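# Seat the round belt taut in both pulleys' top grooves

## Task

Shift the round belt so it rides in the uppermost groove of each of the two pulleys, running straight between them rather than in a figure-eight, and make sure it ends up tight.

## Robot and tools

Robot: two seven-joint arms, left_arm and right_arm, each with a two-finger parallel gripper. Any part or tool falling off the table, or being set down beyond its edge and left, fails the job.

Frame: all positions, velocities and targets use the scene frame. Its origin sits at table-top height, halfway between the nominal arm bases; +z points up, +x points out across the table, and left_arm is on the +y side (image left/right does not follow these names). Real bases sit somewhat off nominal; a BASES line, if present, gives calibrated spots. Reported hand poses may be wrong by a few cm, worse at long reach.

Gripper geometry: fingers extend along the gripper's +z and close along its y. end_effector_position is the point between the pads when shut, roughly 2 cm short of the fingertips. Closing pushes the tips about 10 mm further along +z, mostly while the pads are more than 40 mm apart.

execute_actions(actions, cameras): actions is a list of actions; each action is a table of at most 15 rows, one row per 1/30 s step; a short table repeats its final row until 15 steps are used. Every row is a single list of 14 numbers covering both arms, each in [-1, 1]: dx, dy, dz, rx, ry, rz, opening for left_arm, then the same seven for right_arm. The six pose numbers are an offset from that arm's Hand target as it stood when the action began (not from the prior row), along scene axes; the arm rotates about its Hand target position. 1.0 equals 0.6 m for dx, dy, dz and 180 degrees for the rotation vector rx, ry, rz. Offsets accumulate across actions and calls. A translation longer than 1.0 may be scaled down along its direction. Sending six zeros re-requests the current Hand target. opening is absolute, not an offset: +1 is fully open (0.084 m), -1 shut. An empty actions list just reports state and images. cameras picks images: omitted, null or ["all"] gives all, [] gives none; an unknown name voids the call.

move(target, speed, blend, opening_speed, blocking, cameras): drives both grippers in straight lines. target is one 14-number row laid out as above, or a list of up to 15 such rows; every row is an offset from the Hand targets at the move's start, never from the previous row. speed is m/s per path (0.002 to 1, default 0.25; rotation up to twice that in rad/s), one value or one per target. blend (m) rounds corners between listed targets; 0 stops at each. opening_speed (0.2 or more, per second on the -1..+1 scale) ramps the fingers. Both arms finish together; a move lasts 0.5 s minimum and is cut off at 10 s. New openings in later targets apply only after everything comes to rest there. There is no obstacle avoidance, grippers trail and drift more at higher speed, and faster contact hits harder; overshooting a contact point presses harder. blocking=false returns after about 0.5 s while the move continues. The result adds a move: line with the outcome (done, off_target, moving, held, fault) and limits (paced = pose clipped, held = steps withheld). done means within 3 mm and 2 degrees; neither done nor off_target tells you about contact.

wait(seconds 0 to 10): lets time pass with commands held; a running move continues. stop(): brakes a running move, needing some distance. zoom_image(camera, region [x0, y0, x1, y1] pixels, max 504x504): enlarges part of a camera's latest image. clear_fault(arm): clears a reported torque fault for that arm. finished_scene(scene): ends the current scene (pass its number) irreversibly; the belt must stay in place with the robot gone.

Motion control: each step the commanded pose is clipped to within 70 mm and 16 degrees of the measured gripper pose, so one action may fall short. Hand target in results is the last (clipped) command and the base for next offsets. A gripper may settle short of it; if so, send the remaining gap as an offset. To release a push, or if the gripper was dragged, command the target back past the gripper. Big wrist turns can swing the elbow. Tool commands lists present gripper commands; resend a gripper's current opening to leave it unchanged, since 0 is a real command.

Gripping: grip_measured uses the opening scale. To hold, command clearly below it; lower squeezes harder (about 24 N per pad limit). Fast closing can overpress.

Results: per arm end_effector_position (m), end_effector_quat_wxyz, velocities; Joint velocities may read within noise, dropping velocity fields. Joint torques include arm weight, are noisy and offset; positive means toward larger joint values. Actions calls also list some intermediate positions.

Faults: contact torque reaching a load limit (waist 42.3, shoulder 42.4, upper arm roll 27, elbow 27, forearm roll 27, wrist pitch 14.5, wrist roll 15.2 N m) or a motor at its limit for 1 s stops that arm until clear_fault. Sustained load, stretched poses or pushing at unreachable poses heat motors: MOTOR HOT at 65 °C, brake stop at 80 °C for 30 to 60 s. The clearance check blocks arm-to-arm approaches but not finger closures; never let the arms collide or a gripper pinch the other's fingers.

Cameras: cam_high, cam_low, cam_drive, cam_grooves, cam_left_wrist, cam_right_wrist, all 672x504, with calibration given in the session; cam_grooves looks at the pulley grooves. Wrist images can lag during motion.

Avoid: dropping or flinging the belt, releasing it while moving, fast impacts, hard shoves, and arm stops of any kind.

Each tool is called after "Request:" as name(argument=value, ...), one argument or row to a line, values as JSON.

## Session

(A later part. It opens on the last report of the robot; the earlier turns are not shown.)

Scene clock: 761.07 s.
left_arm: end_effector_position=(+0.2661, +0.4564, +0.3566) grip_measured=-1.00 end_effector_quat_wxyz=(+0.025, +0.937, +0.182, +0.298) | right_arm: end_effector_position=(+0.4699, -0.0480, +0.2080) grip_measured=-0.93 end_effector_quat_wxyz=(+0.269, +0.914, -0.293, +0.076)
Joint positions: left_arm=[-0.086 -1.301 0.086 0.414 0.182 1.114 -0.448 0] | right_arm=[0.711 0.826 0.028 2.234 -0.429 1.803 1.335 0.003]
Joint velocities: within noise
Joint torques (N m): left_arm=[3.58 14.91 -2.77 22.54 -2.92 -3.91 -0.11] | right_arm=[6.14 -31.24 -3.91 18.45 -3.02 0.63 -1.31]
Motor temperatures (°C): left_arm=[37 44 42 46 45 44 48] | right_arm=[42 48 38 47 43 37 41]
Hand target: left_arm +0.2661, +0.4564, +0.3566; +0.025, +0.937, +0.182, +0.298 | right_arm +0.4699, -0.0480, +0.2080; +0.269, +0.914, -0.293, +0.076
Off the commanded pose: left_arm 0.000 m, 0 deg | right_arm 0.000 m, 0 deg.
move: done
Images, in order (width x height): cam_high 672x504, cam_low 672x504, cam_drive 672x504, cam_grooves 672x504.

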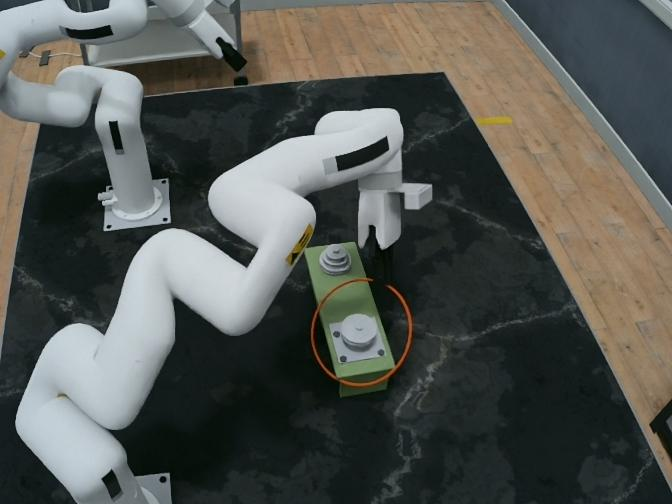

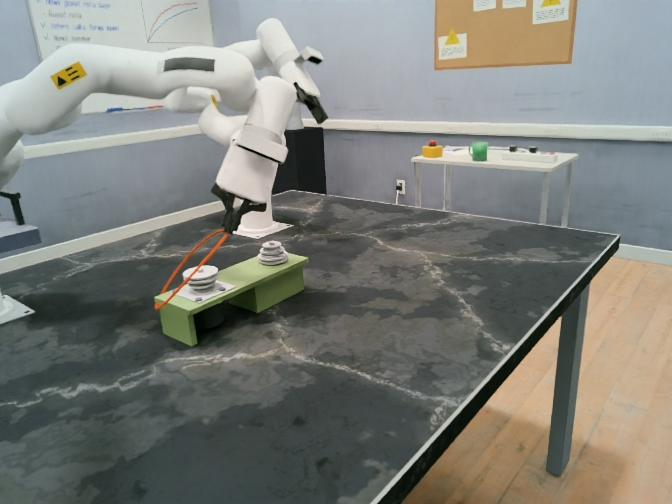

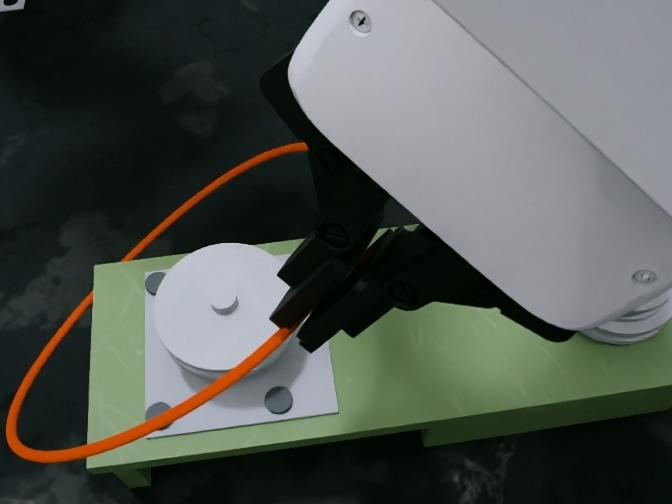

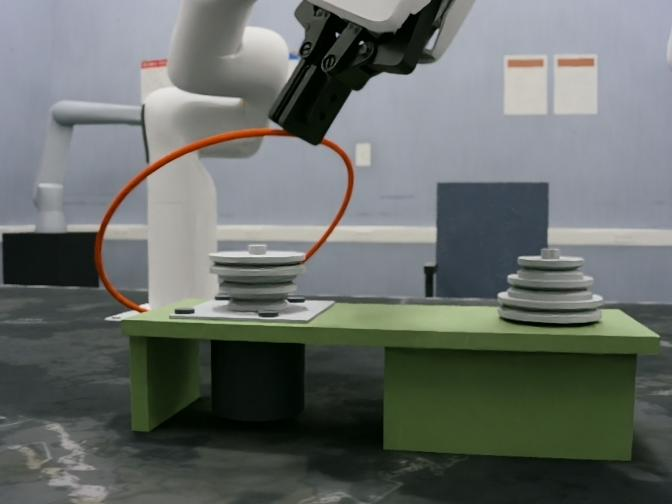

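Request:
move(
  target=[0,0,0,0,0,0,-1,-0.01,0.01,0.05,-0.07,0.05,0,-1],
  speed=0.1,
  cameras=["cam_drive","cam_grooves","cam_high","cam_low"],
)

Scene clock: 769.27 s.
left_arm: end_effector_position=(+0.2661, +0.4564, +0.3566) grip_measured=-1.00 end_effector_quat_wxyz=(+0.025, +0.937, +0.182, +0.298) | right_arm: end_effector_position=(+0.4632, -0.0427, +0.2378) grip_measured=-0.93 end_effector_quat_wxyz=(+0.341, +0.904, -0.241, +0.090)
Joint positions: left_arm=[-0.086 -1.301 0.086 0.414 0.182 1.114 -0.448 0] | right_arm=[0.821 1.082 -0.112 2.707 -0.48 2.097 1.116 0.003]
Joint velocities: within noise
Joint torques (N m): left_arm=[3.52 15.05 -2.8 22.59 -2.9 -3.89 0.02] | right_arm=[5.83 -33.57 -6.25 16.9 1.48 -2.16 -1.37]
Motor temperatures (°C): left_arm=[37 44 42 46 45 44 48] | right_arm=[42 48 38 47 43 37 41]
Hand target: left_arm +0.2661, +0.4564, +0.3566; +0.025, +0.937, +0.182, +0.298 | right_arm +0.4639, -0.0420, +0.2380; +0.390, +0.883, -0.261, +0.035
Off the commanded pose: left_arm 0.000 m, 0 deg | right_arm 0.001 m, 9 deg.
elbow stopped short (right arm): the move would have taken joint 4 (elbow) straighter than the controller allows.
move: off_target (right_arm)
Images, in order (width x height): cam_high 672x504, cam_low 672x504, cam_drive 672x504, cam_grooves 672x504.

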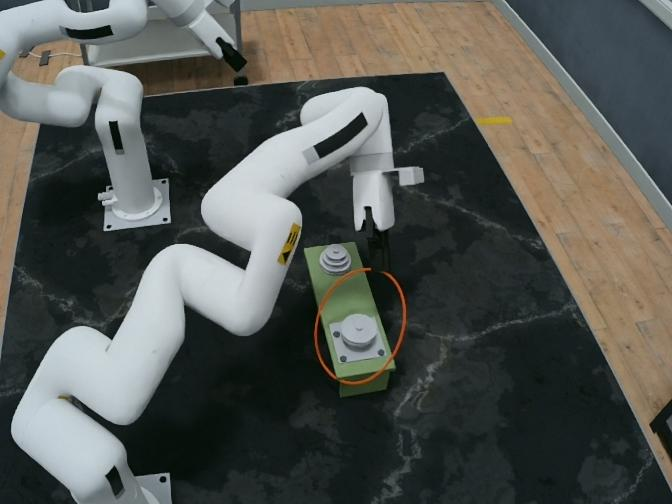

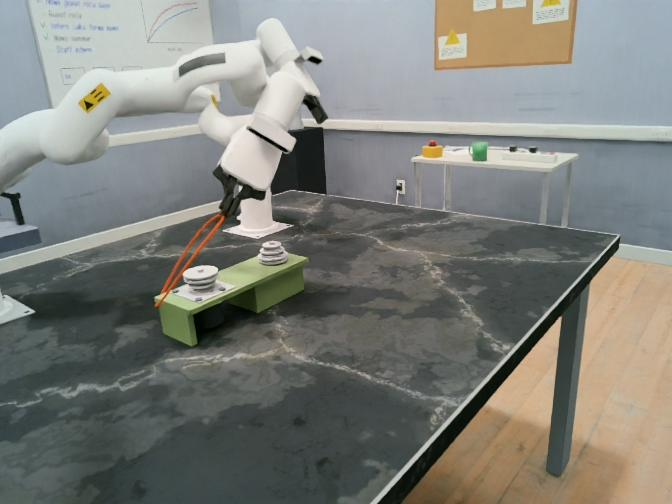

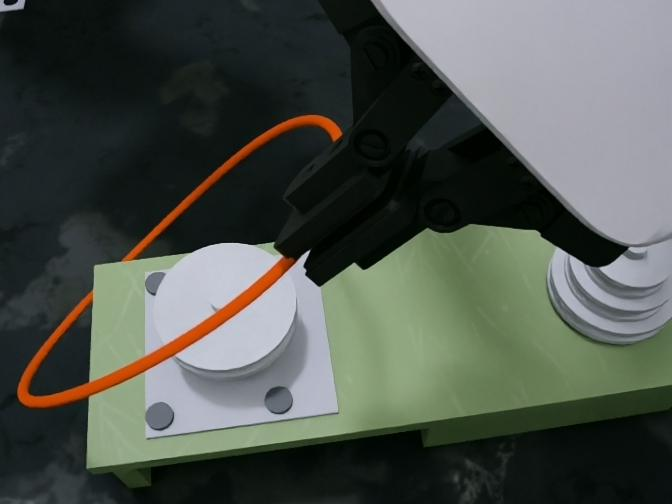

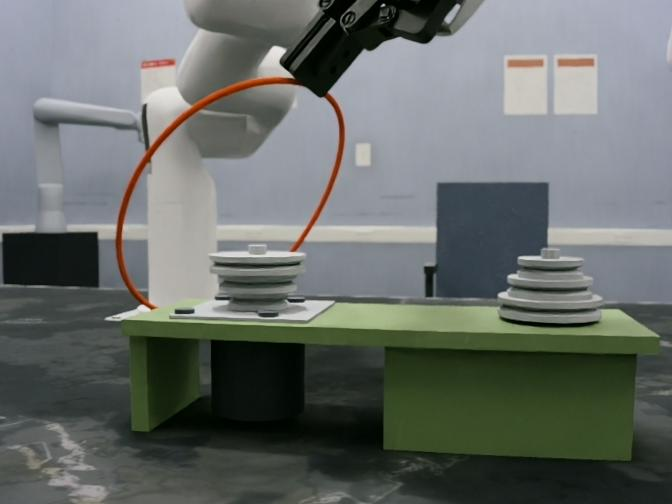

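Request:
move(
  target=[0,0,0,0,0,0,-1,-0.01,0.0,0.045,0.07,-0.05,0,-1],
  speed=0.1,
  cameras=["cam_drive","cam_grooves","cam_high","cam_low"],
)

Scene clock: 775.13 s.
left_arm: end_effector_position=(+0.2661, +0.4564, +0.3566) grip_measured=-1.00 end_effector_quat_wxyz=(+0.025, +0.937, +0.182, +0.298) | right_arm: end_effector_position=(+0.4579, -0.0420, +0.2650) grip_measured=-0.93 end_effector_quat_wxyz=(+0.269, +0.914, -0.293, +0.075)
Joint positions: left_arm=[-0.086 -1.301 0.086 0.414 0.182 1.114 -0.448 0] | right_arm=[0.767 0.854 -0.041 2.441 -0.398 1.97 1.265 0.003]
Joint velocities: within noise
Joint torques (N m): left_arm=[3.52 15.01 -2.85 22.74 -2.9 -3.87 -0.01] | right_arm=[-5.19 -46.85 0.84 11.75 -3.26 -2.54 1.61]
Motor temperatures (°C): left_arm=[37 44 42 46 45 44 48] | right_arm=[42 48 38 47 43 37 41]
Hand target: left_arm +0.2661, +0.4564, +0.3566; +0.025, +0.937, +0.182, +0.298 | right_arm +0.4579, -0.0420, +0.2650; +0.269, +0.914, -0.293, +0.076
Off the commanded pose: left_arm 0.000 m, 0 deg | right_arm 0.000 m, 0 deg.
move: done
Images, in order (width x height): cam_high 672x504, cam_low 672x504, cam_drive 672x504, cam_grooves 672x504.

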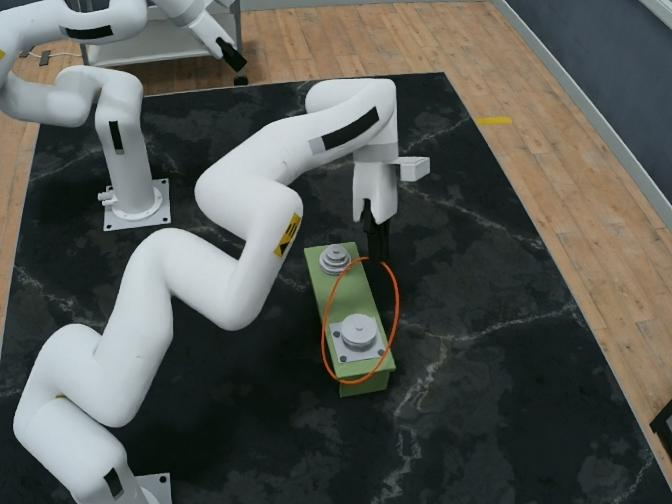

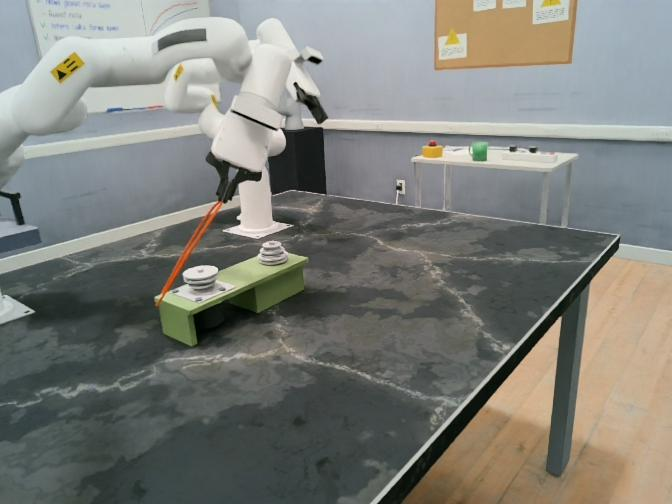

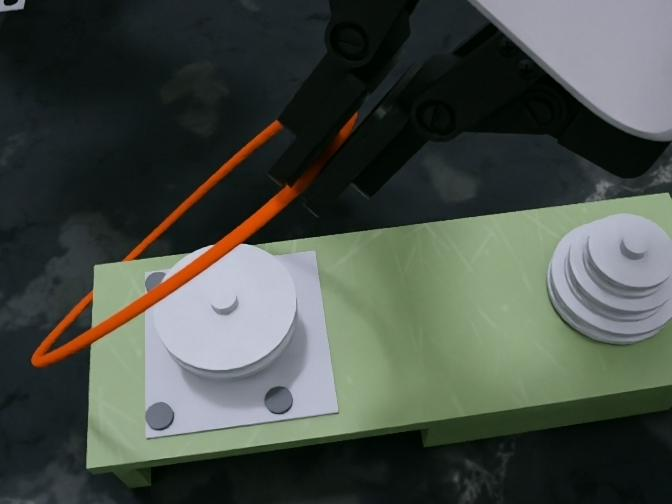

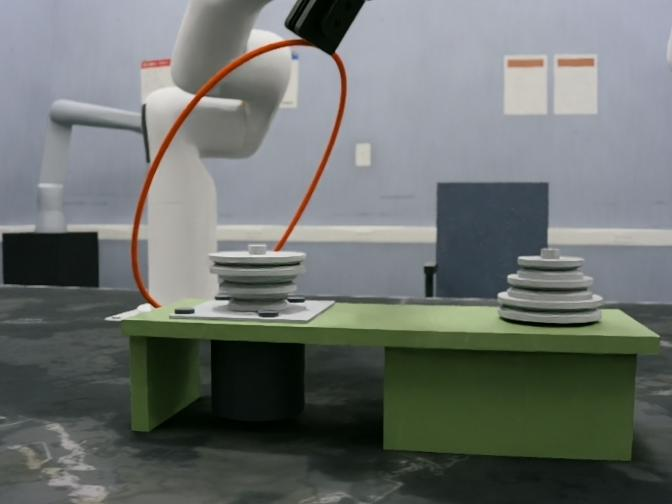

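Request:
move(
  target=[
    [0,0,0,0,0,0,-1,-0.03,0.0,0.15,0.1,-0.03,0.06,-1],
    [0,0,0,0,0,0,-1,-0.065,-0.18,0.15,0.165,-0.05,0.13,-1],
  ],
  speed=0.12,
  cameras=["cam_drive","cam_grooves","cam_high","cam_low"],
)

Scene clock: 789.27 s.
left_arm: end_effector_position=(+0.2661, +0.4564, +0.3566) grip_measured=-1.00 end_effector_quat_wxyz=(+0.025, +0.937, +0.182, +0.298) | right_arm: end_effector_position=(+0.4189, -0.1500, +0.3550) grip_measured=-1.00 end_effector_quat_wxyz=(-0.017, +0.984, -0.133, +0.121)
Joint positions: left_arm=[-0.086 -1.301 0.086 0.414 0.182 1.114 -0.448 0] | right_arm=[0.516 -0.123 -0.043 1.279 -0.124 1.184 0.772 0]
Joint velocities: within noise
Joint torques (N m): left_arm=[3.61 15.03 -2.97 22.73 -3.03 -3.84 -0.1] | right_arm=[-4.92 -27.96 -2.67 13.4 2.51 -4.22 -1.4]
Motor temperatures (°C): left_arm=[37 44 42 46 45 44 48] | right_arm=[42 48 38 46 43 37 41]
Hand target: left_arm +0.2661, +0.4564, +0.3566; +0.025, +0.937, +0.182, +0.298 | right_arm +0.4189, -0.1500, +0.3550; -0.017, +0.984, -0.133, +0.121
Off the commanded pose: left_arm 0.000 m, 0 deg | right_arm 0.000 m, 0 deg.
move: done
Images, in order (width x height): cam_high 672x504, cam_low 672x504, cam_drive 672x504, cam_grooves 672x504.

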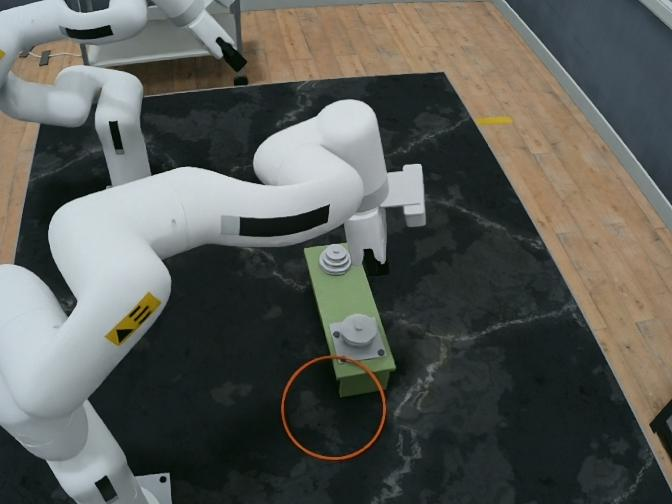

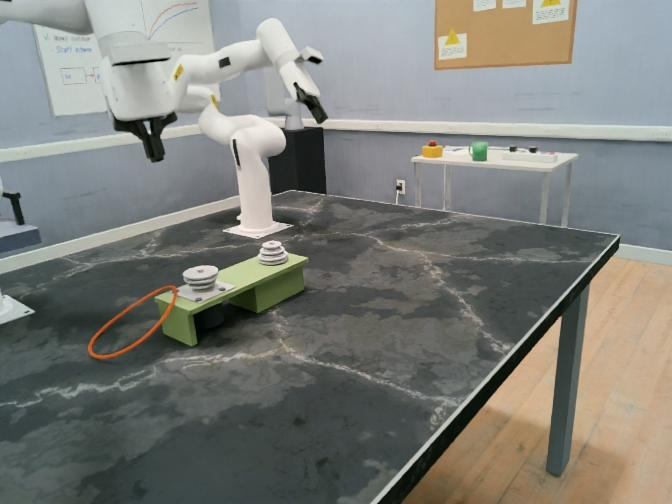

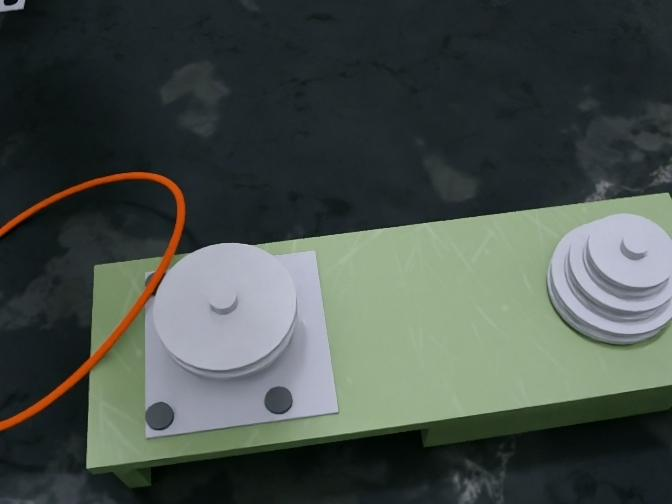

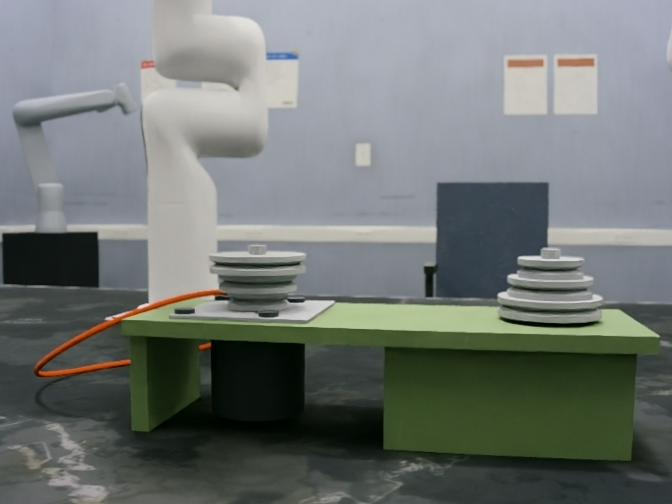

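Request:
move(
  target=[0,0,0,0,0,0,-1,0.0,0.02,-0.06,-0.06,0,-0.02,-0.5],
  speed=0.12,
  cameras=["cam_high","cam_right_wrist","cam_drive"],
)

Request:
zoom_image(
  camera="cam_drive",
  region=[0, 150, 240, 390],
)

Scene clock: 796.37 s.
left_arm: end_effector_position=(+0.2661, +0.4564, +0.3566) grip_measured=-1.00 end_effector_quat_wxyz=(+0.025, +0.937, +0.182, +0.298) | right_arm: end_effector_position=(+0.4189, -0.1380, +0.3190) grip_measured=-0.52 end_effector_quat_wxyz=(+0.080, +0.976, -0.152, +0.134)
Joint positions: left_arm=[-0.086 -1.301 0.086 0.414 0.182 1.114 -0.448 0] | right_arm=[0.55 -0.019 0.025 1.308 -0.314 1.245 0.97 0.021]
Joint velocities: within noise
Joint torques (N m): left_arm=[3.4 15.2 -2.71 22.7 -2.86 -3.83 -0.07] | right_arm=[6.45 -15.06 2.81 19.81 -2.9 -0.72 1.48]
Motor temperatures (°C): left_arm=[37 44 42 46 45 44 48] | right_arm=[42 48 38 47 43 37 41]
Hand target: left_arm +0.2661, +0.4564, +0.3566; +0.025, +0.937, +0.182, +0.298 | right_arm +0.4189, -0.1380, +0.3190; +0.080, +0.976, -0.152, +0.134
Off the commanded pose: left_arm 0.000 m, 0 deg | right_arm 0.000 m, 0 deg.
move: done
camera_calibration:
cam_right_wrist: T_world_to_cam=[[-0.316897, -0.941075, 0.118129, 0.000387677], [-0.918398, 0.273355, -0.286045, 0.57913], [0.236899, -0.199136, -0.950907, 0.308344], [0, 0, 0, 1]] pos_world=[0.458949, -0.0965405, 0.458818]
Images, in order (width x height): cam_high 672x504, cam_drive 672x504, cam_right_wrist 672x504.

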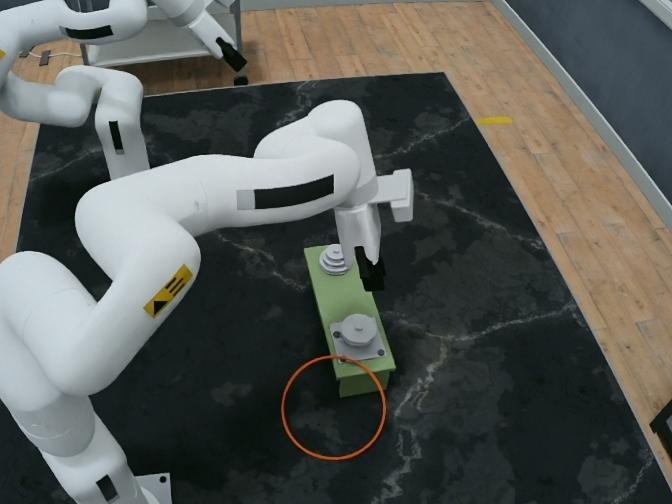

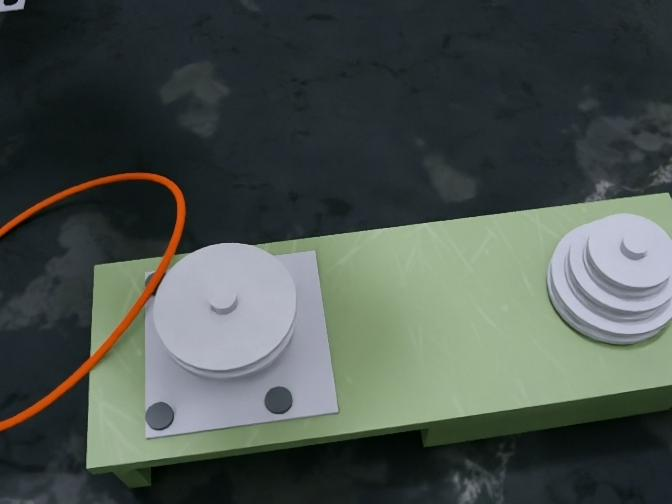

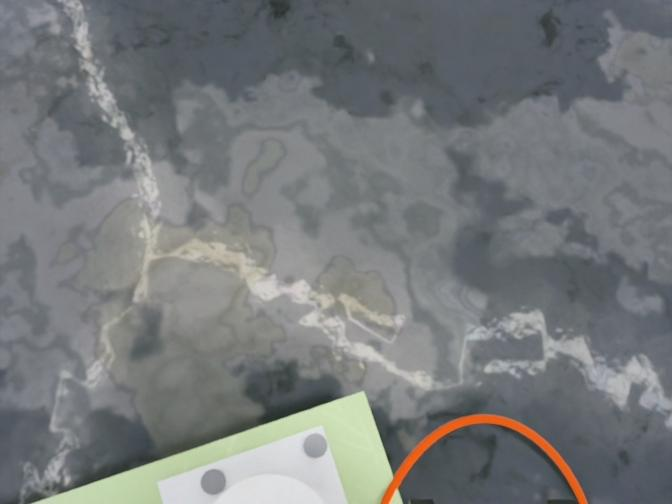

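Scaled by 2.100 from the camera's 672x504 image, which has a finer 960x720 frame.

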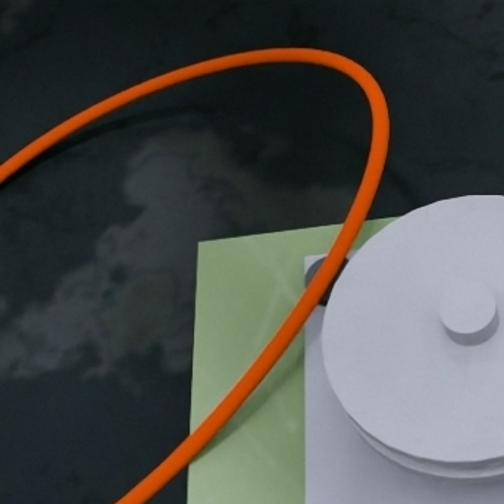

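Request:
move(
  target=[
    [0,0,0,0,0,0,-1,0.028,-0.062,-0.2,0.0968,0.0353,-0.4,-0.4],
    [0,0,0,0,0,0,-1,0.028,-0.062,-0.33,0.0968,0.0353,-0.4,-0.4],
  ],
  speed=0.15,
)

Request:
zoom_image(
  camera="cam_low",
  region=[60, 200, 240, 380],
)

Request:
zoom_image(
  camera="cam_high",
  region=[270, 330, 410, 470],
)

Scene clock: 821.13 s.
left_arm: end_effector_position=(+0.2661, +0.4564, +0.3566) grip_measured=-1.00 end_effector_quat_wxyz=(+0.025, +0.937, +0.182, +0.298) | right_arm: end_effector_position=(+0.4357, -0.1752, +0.1211) grip_measured=-0.42 end_effector_quat_wxyz=(+0.011, +0.707, -0.707, -0.012)
Joint positions: left_arm=[-0.086 -1.301 0.086 0.414 0.182 1.114 -0.448 0] | right_arm=[0.445 0.25 -0.092 1.114 0.045 0.896 1.893 0.026]
Joint velocities: within noise
Joint torques (N m): left_arm=[3.21 14.79 -2.75 22.67 -2.99 -3.87 0.01] | right_arm=[-5.34 -19.7 2.15 11.84 2.74 -3.65 -1.36]
Motor temperatures (°C): left_arm=[37 44 42 46 45 44 48] | right_arm=[42 47 38 47 43 37 41]
Hand target: left_arm +0.2661, +0.4564, +0.3566; +0.025, +0.937, +0.182, +0.298 | right_arm +0.4357, -0.1752, +0.1210; +0.011, +0.707, -0.707, -0.012
Off the commanded pose: left_arm 0.000 m, 0 deg | right_arm 0.000 m, 0 deg.
move: done
camera_calibration:
cam_left_wrist: T_world_to_cam=[[0.313296, -0.938889, 0.142596, 0.325205], [-0.758881, -0.337791, -0.556774, 0.621563], [0.570917, 0.066222, -0.818333, 0.242714], [0, 0, 0, 1]] pos_world=[0.231237, 0.499217, 0.498318]
cam_right_wrist: T_world_to_cam=[[-0.999352, -0.00186158, 0.0359539, 0.465926], [-0.0018668, 0.999998, -0.000111739, 0.241437], [-0.0359537, -0.000178786, -0.999353, 0.268373], [0, 0, 0, 1]] pos_world=[0.475724, -0.240521, 0.251475]

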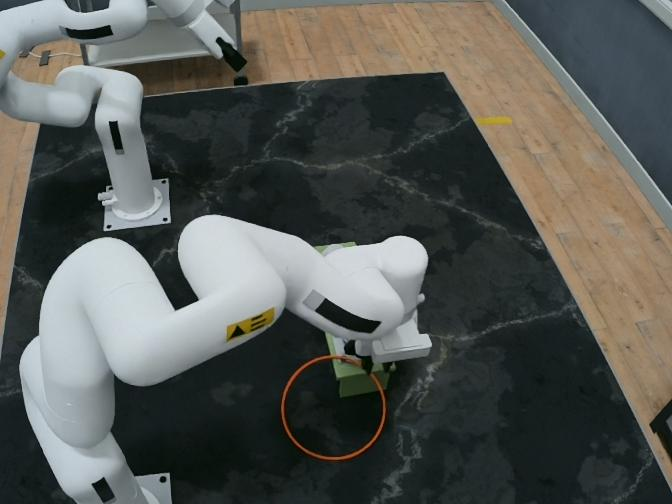

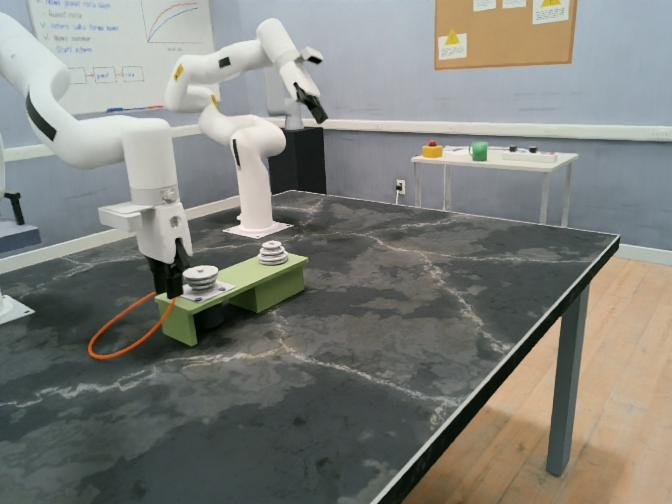

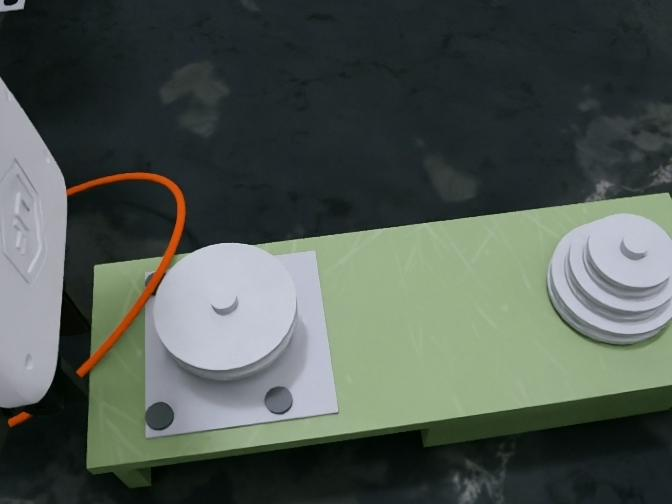

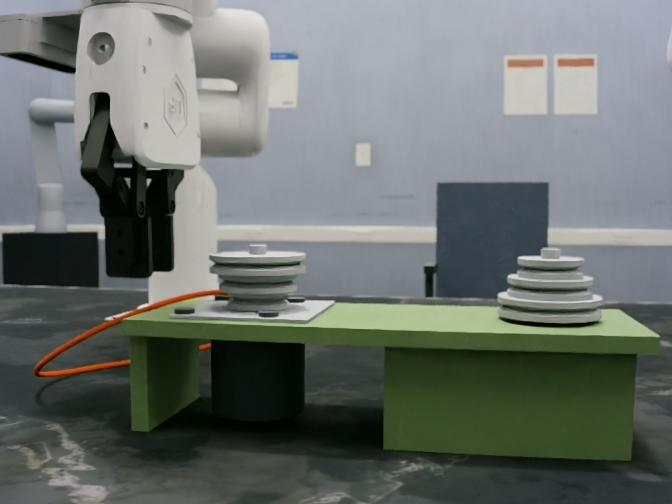

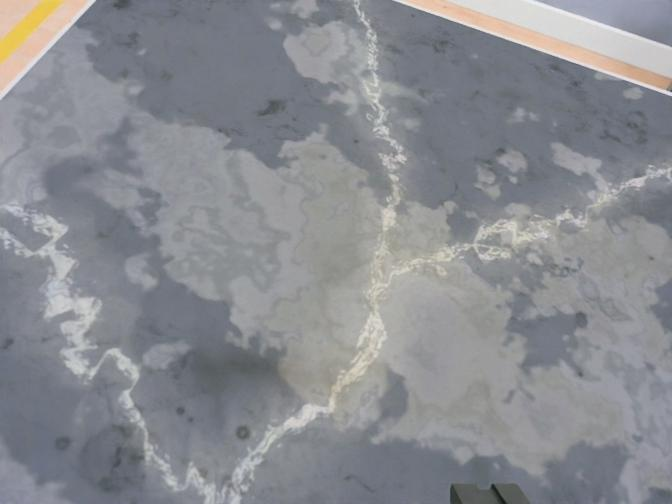

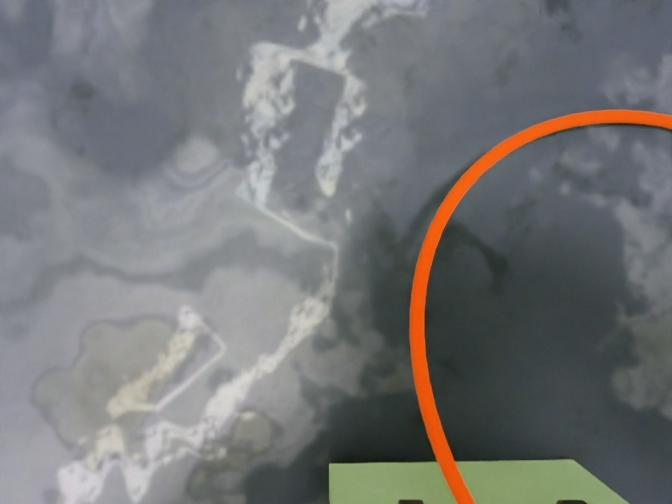

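Scaled by 2.800 from the camera's 672x504 image, which has a finer 960x720 frame.

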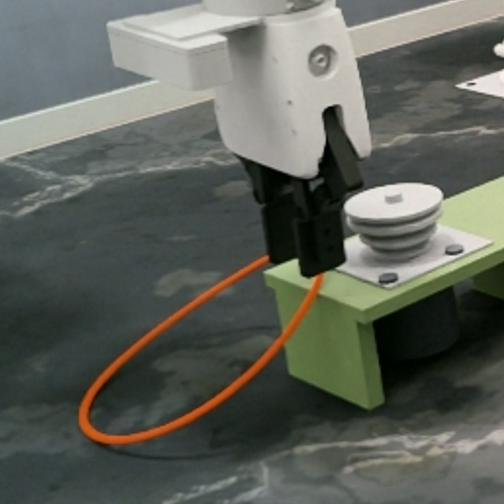

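Scaled by 3.600 from the camera's 672x504 image, which has a finer 960x720 frame.

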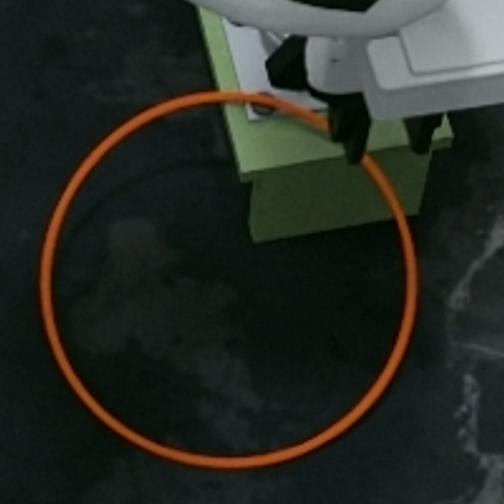

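Request:
move(
  target=[
    [0,0,0,0,0,0,-1,0.006,-0.02,0,0,0,0,-0.4],
    [0,0,0,0,0,0,-1,0.006,-0.02,-0.088,0,0,0,-0.4],
  ],
  speed=0.06,
  cameras=["cam_low","cam_grooves"],
)

Request:
zoom_image(
  camera="cam_low",
  region=[60, 200, 240, 380],
)

Scene clock: 829.20 s.
left_arm: end_effector_position=(+0.2661, +0.4564, +0.3566) grip_measured=-1.00 end_effector_quat_wxyz=(+0.025, +0.937, +0.182, +0.298) | right_arm: end_effector_position=(+0.4393, -0.1872, +0.0683) grip_measured=-0.42 end_effector_quat_wxyz=(+0.011, +0.707, -0.707, -0.012)
Joint positions: left_arm=[-0.086 -1.301 0.086 0.414 0.182 1.114 -0.448 0] | right_arm=[0.424 0.342 -0.095 1.071 0.063 0.762 1.855 0.026]
Joint velocities: within noise
Joint torques (N m): left_arm=[3.31 14.87 -2.68 22.85 -2.95 -3.81 0.04] | right_arm=[-5.25 -20.42 1.71 10.75 2.77 -3.6 -1.43]
Motor temperatures (°C): left_arm=[37 44 42 46 45 44 48] | right_arm=[41 47 38 47 43 37 41]
Hand target: left_arm +0.2661, +0.4564, +0.3566; +0.025, +0.937, +0.182, +0.298 | right_arm +0.4393, -0.1872, +0.0682; +0.011, +0.707, -0.707, -0.012
Off the commanded pose: left_arm 0.000 m, 0 deg | right_arm 0.000 m, 0 deg.
move: done
Images, in order (width x height): cam_low 672x504, cam_grooves 672x504.

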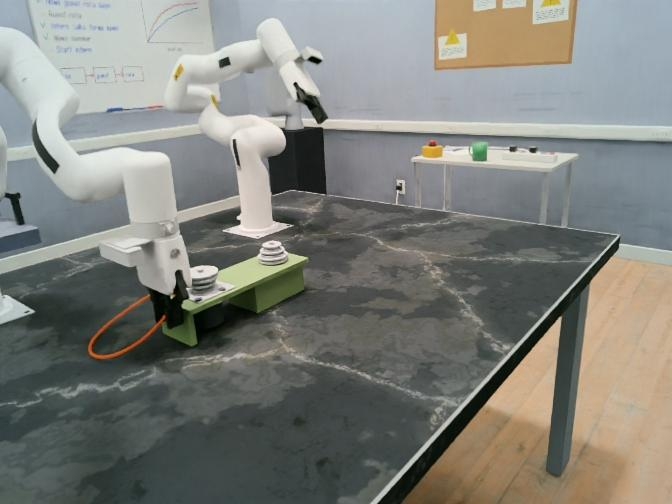

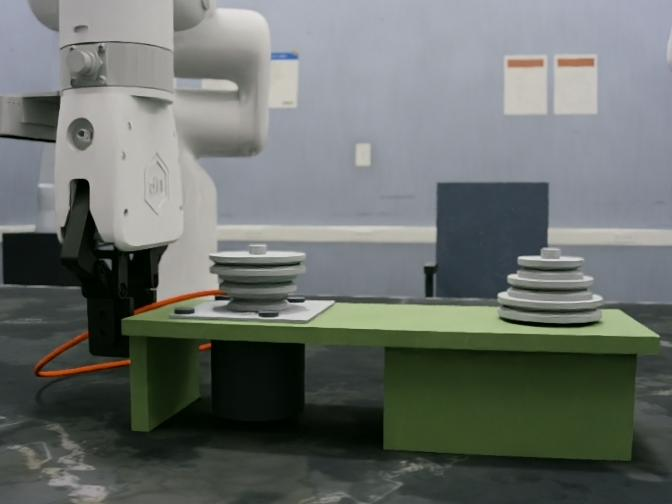

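Scaled by 2.800 from the camera's 672x504 image, which has a finer 960x720 frame.

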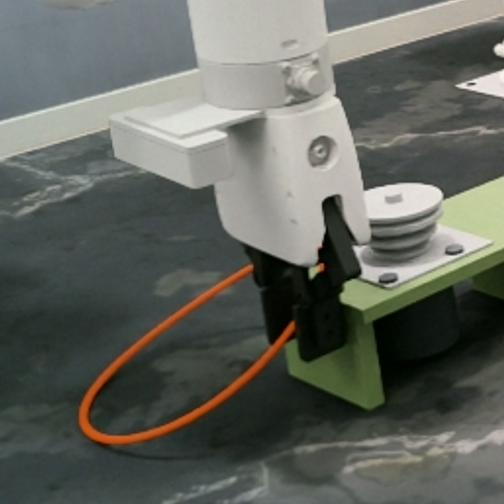

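Request:
move(
  target=[
    [0,0,0,0,0,0,-1,0,0,0,0,0,0,-0.85],
    [0,0,0,0,0,0,-1,0,-0.002,0,0,0,0,-1],
    [0,0,0,0,0,0,-1,0.0,-0.08,0.1,0,0,0,-1],
  ],
  speed=0.08,
  cameras=["cam_low","cam_grooves","cam_high"],
)

Request:
zoom_image(
  camera="cam_low",
  region=[60, 200, 240, 380],
)

Scene clock: 835.20 s.
left_arm: end_effector_position=(+0.2661, +0.4564, +0.3566) grip_measured=-1.00 end_effector_quat_wxyz=(+0.025, +0.937, +0.182, +0.298) | right_arm: end_effector_position=(+0.4393, -0.2352, +0.1282) grip_measured=-0.92 end_effector_quat_wxyz=(+0.011, +0.707, -0.707, -0.012)
Joint positions: left_arm=[-0.086 -1.301 0.086 0.414 0.182 1.114 -0.448 0] | right_arm=[0.371 0.198 -0.136 1.065 0.045 0.901 1.776 0.004]
Joint velocities: within noise
Joint torques (N m): left_arm=[3.23 14.89 -2.53 22.9 -2.91 -3.87 -0.05] | right_arm=[-5.38 -33.23 -3.8 18.02 -2.4 -0.42 -1.4]
Motor temperatures (°C): left_arm=[37 44 42 46 45 44 48] | right_arm=[41 47 38 46 43 37 41]
Hand target: left_arm +0.2661, +0.4564, +0.3566; +0.025, +0.937, +0.182, +0.298 | right_arm +0.4393, -0.2352, +0.1282; +0.011, +0.707, -0.707, -0.012
Off the commanded pose: left_arm 0.000 m, 0 deg | right_arm 0.000 m, 0 deg.
move: done
Images, in order (width x height): cam_high 672x504, cam_low 672x504, cam_grooves 672x504.

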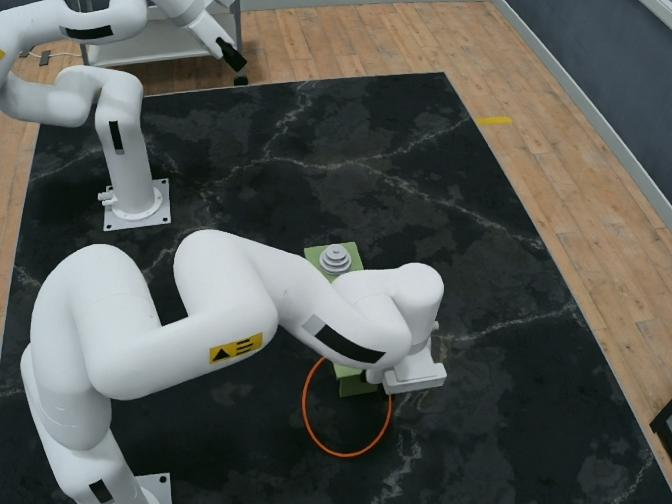

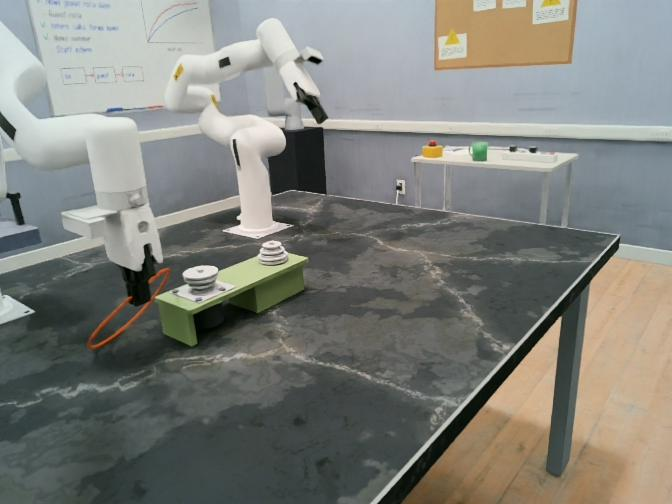

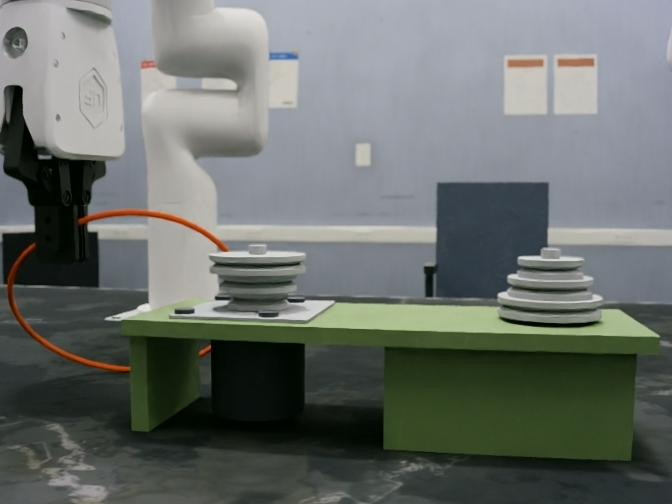

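Scaled by 2.800 from the camera's 672x504 image, which has a finer 960x720 frame.

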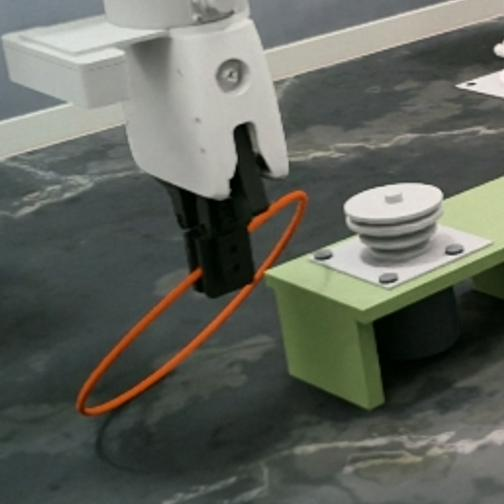

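Request:
move(
  target=[
    [0,0,0,0,0,0,-1,0,-0.05,0.25,0,0,0,-1],
    [0,0,0,0,0,0,-1,-0.03,0.03,0.37,0,0,0.48,-1],
  ],
  speed=0.12,
  cameras=["cam_low","cam_grooves","cam_high"],
)

Request:
zoom_image(
  camera="cam_low",
  region=[60, 140, 300, 380],
)

Scene clock: 846.63 s.
left_arm: end_effector_position=(+0.2661, +0.4564, +0.3566) grip_measured=-1.00 end_effector_quat_wxyz=(+0.025, +0.937, +0.182, +0.298) | right_arm: end_effector_position=(+0.4213, -0.2172, +0.3502) grip_measured=-0.92 end_effector_quat_wxyz=(+0.017, +0.999, -0.031, -0.001)
Joint positions: left_arm=[-0.086 -1.301 0.086 0.414 0.182 1.114 -0.448 0] | right_arm=[0.397 0.005 -0.092 1.476 -0.03 1.484 0.367 0.004]
Joint velocities: within noise
Joint torques (N m): left_arm=[3.27 14.82 -2.61 22.88 -2.79 -3.81 0.02] | right_arm=[6.12 -28.7 2.88 19.35 0.24 -0.61 -1.57]
Motor temperatures (°C): left_arm=[37 44 42 46 45 44 48] | right_arm=[41 47 38 48 43 37 41]
Hand target: left_arm +0.2661, +0.4564, +0.3566; +0.025, +0.937, +0.182, +0.298 | right_arm +0.4213, -0.2172, +0.3502; +0.017, +0.999, -0.031, -0.001
Off the commanded pose: left_arm 0.000 m, 0 deg | right_arm 0.000 m, 0 deg.
move: done
Images, in order (width x height): cam_high 672x504, cam_low 672x504, cam_grooves 672x504.

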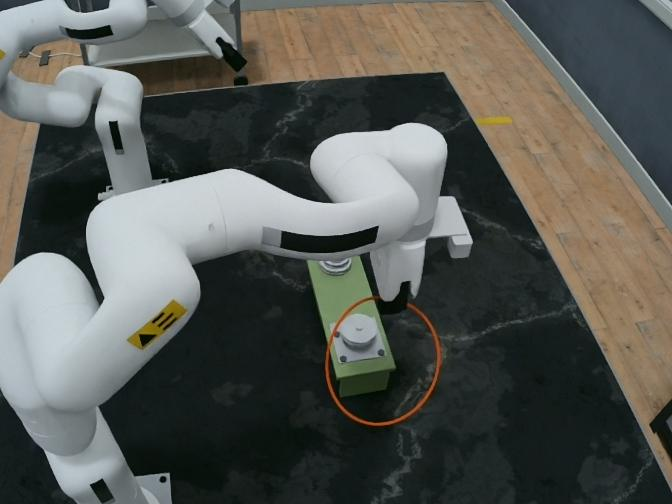

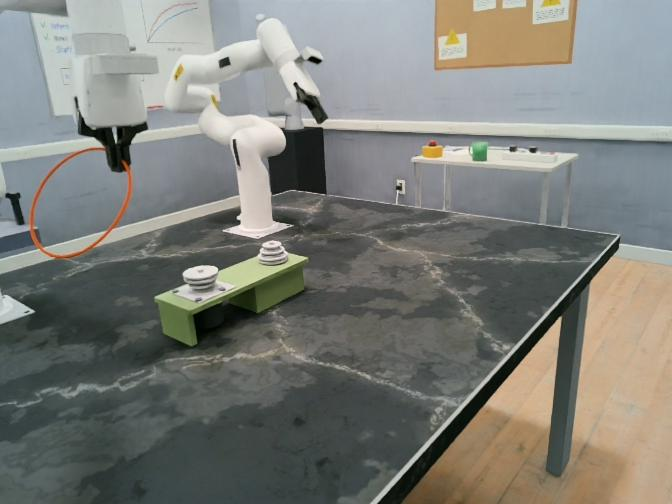

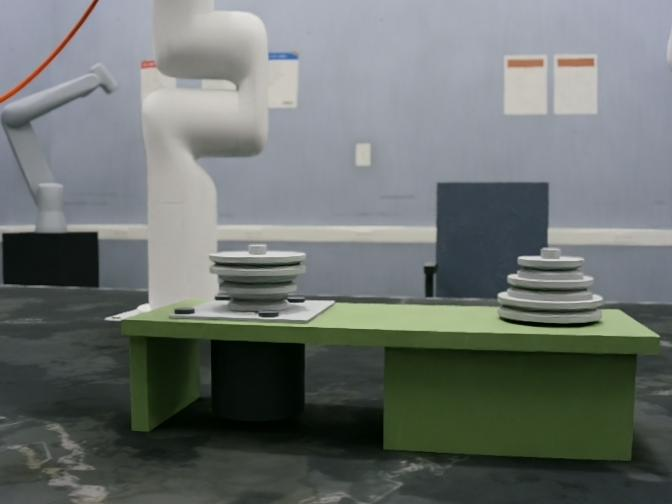

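Scaled by 2.100 from the camera's 672x504 image, which has a finer 960x720 frame.

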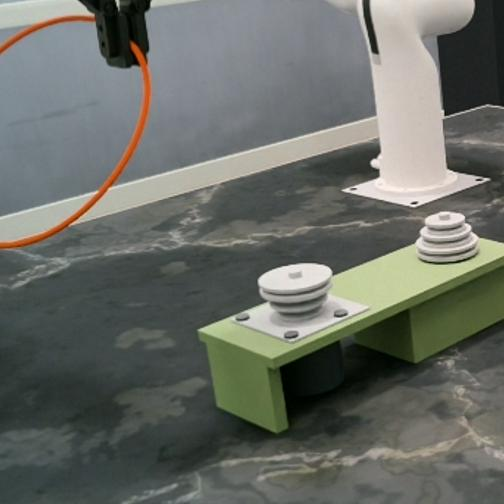

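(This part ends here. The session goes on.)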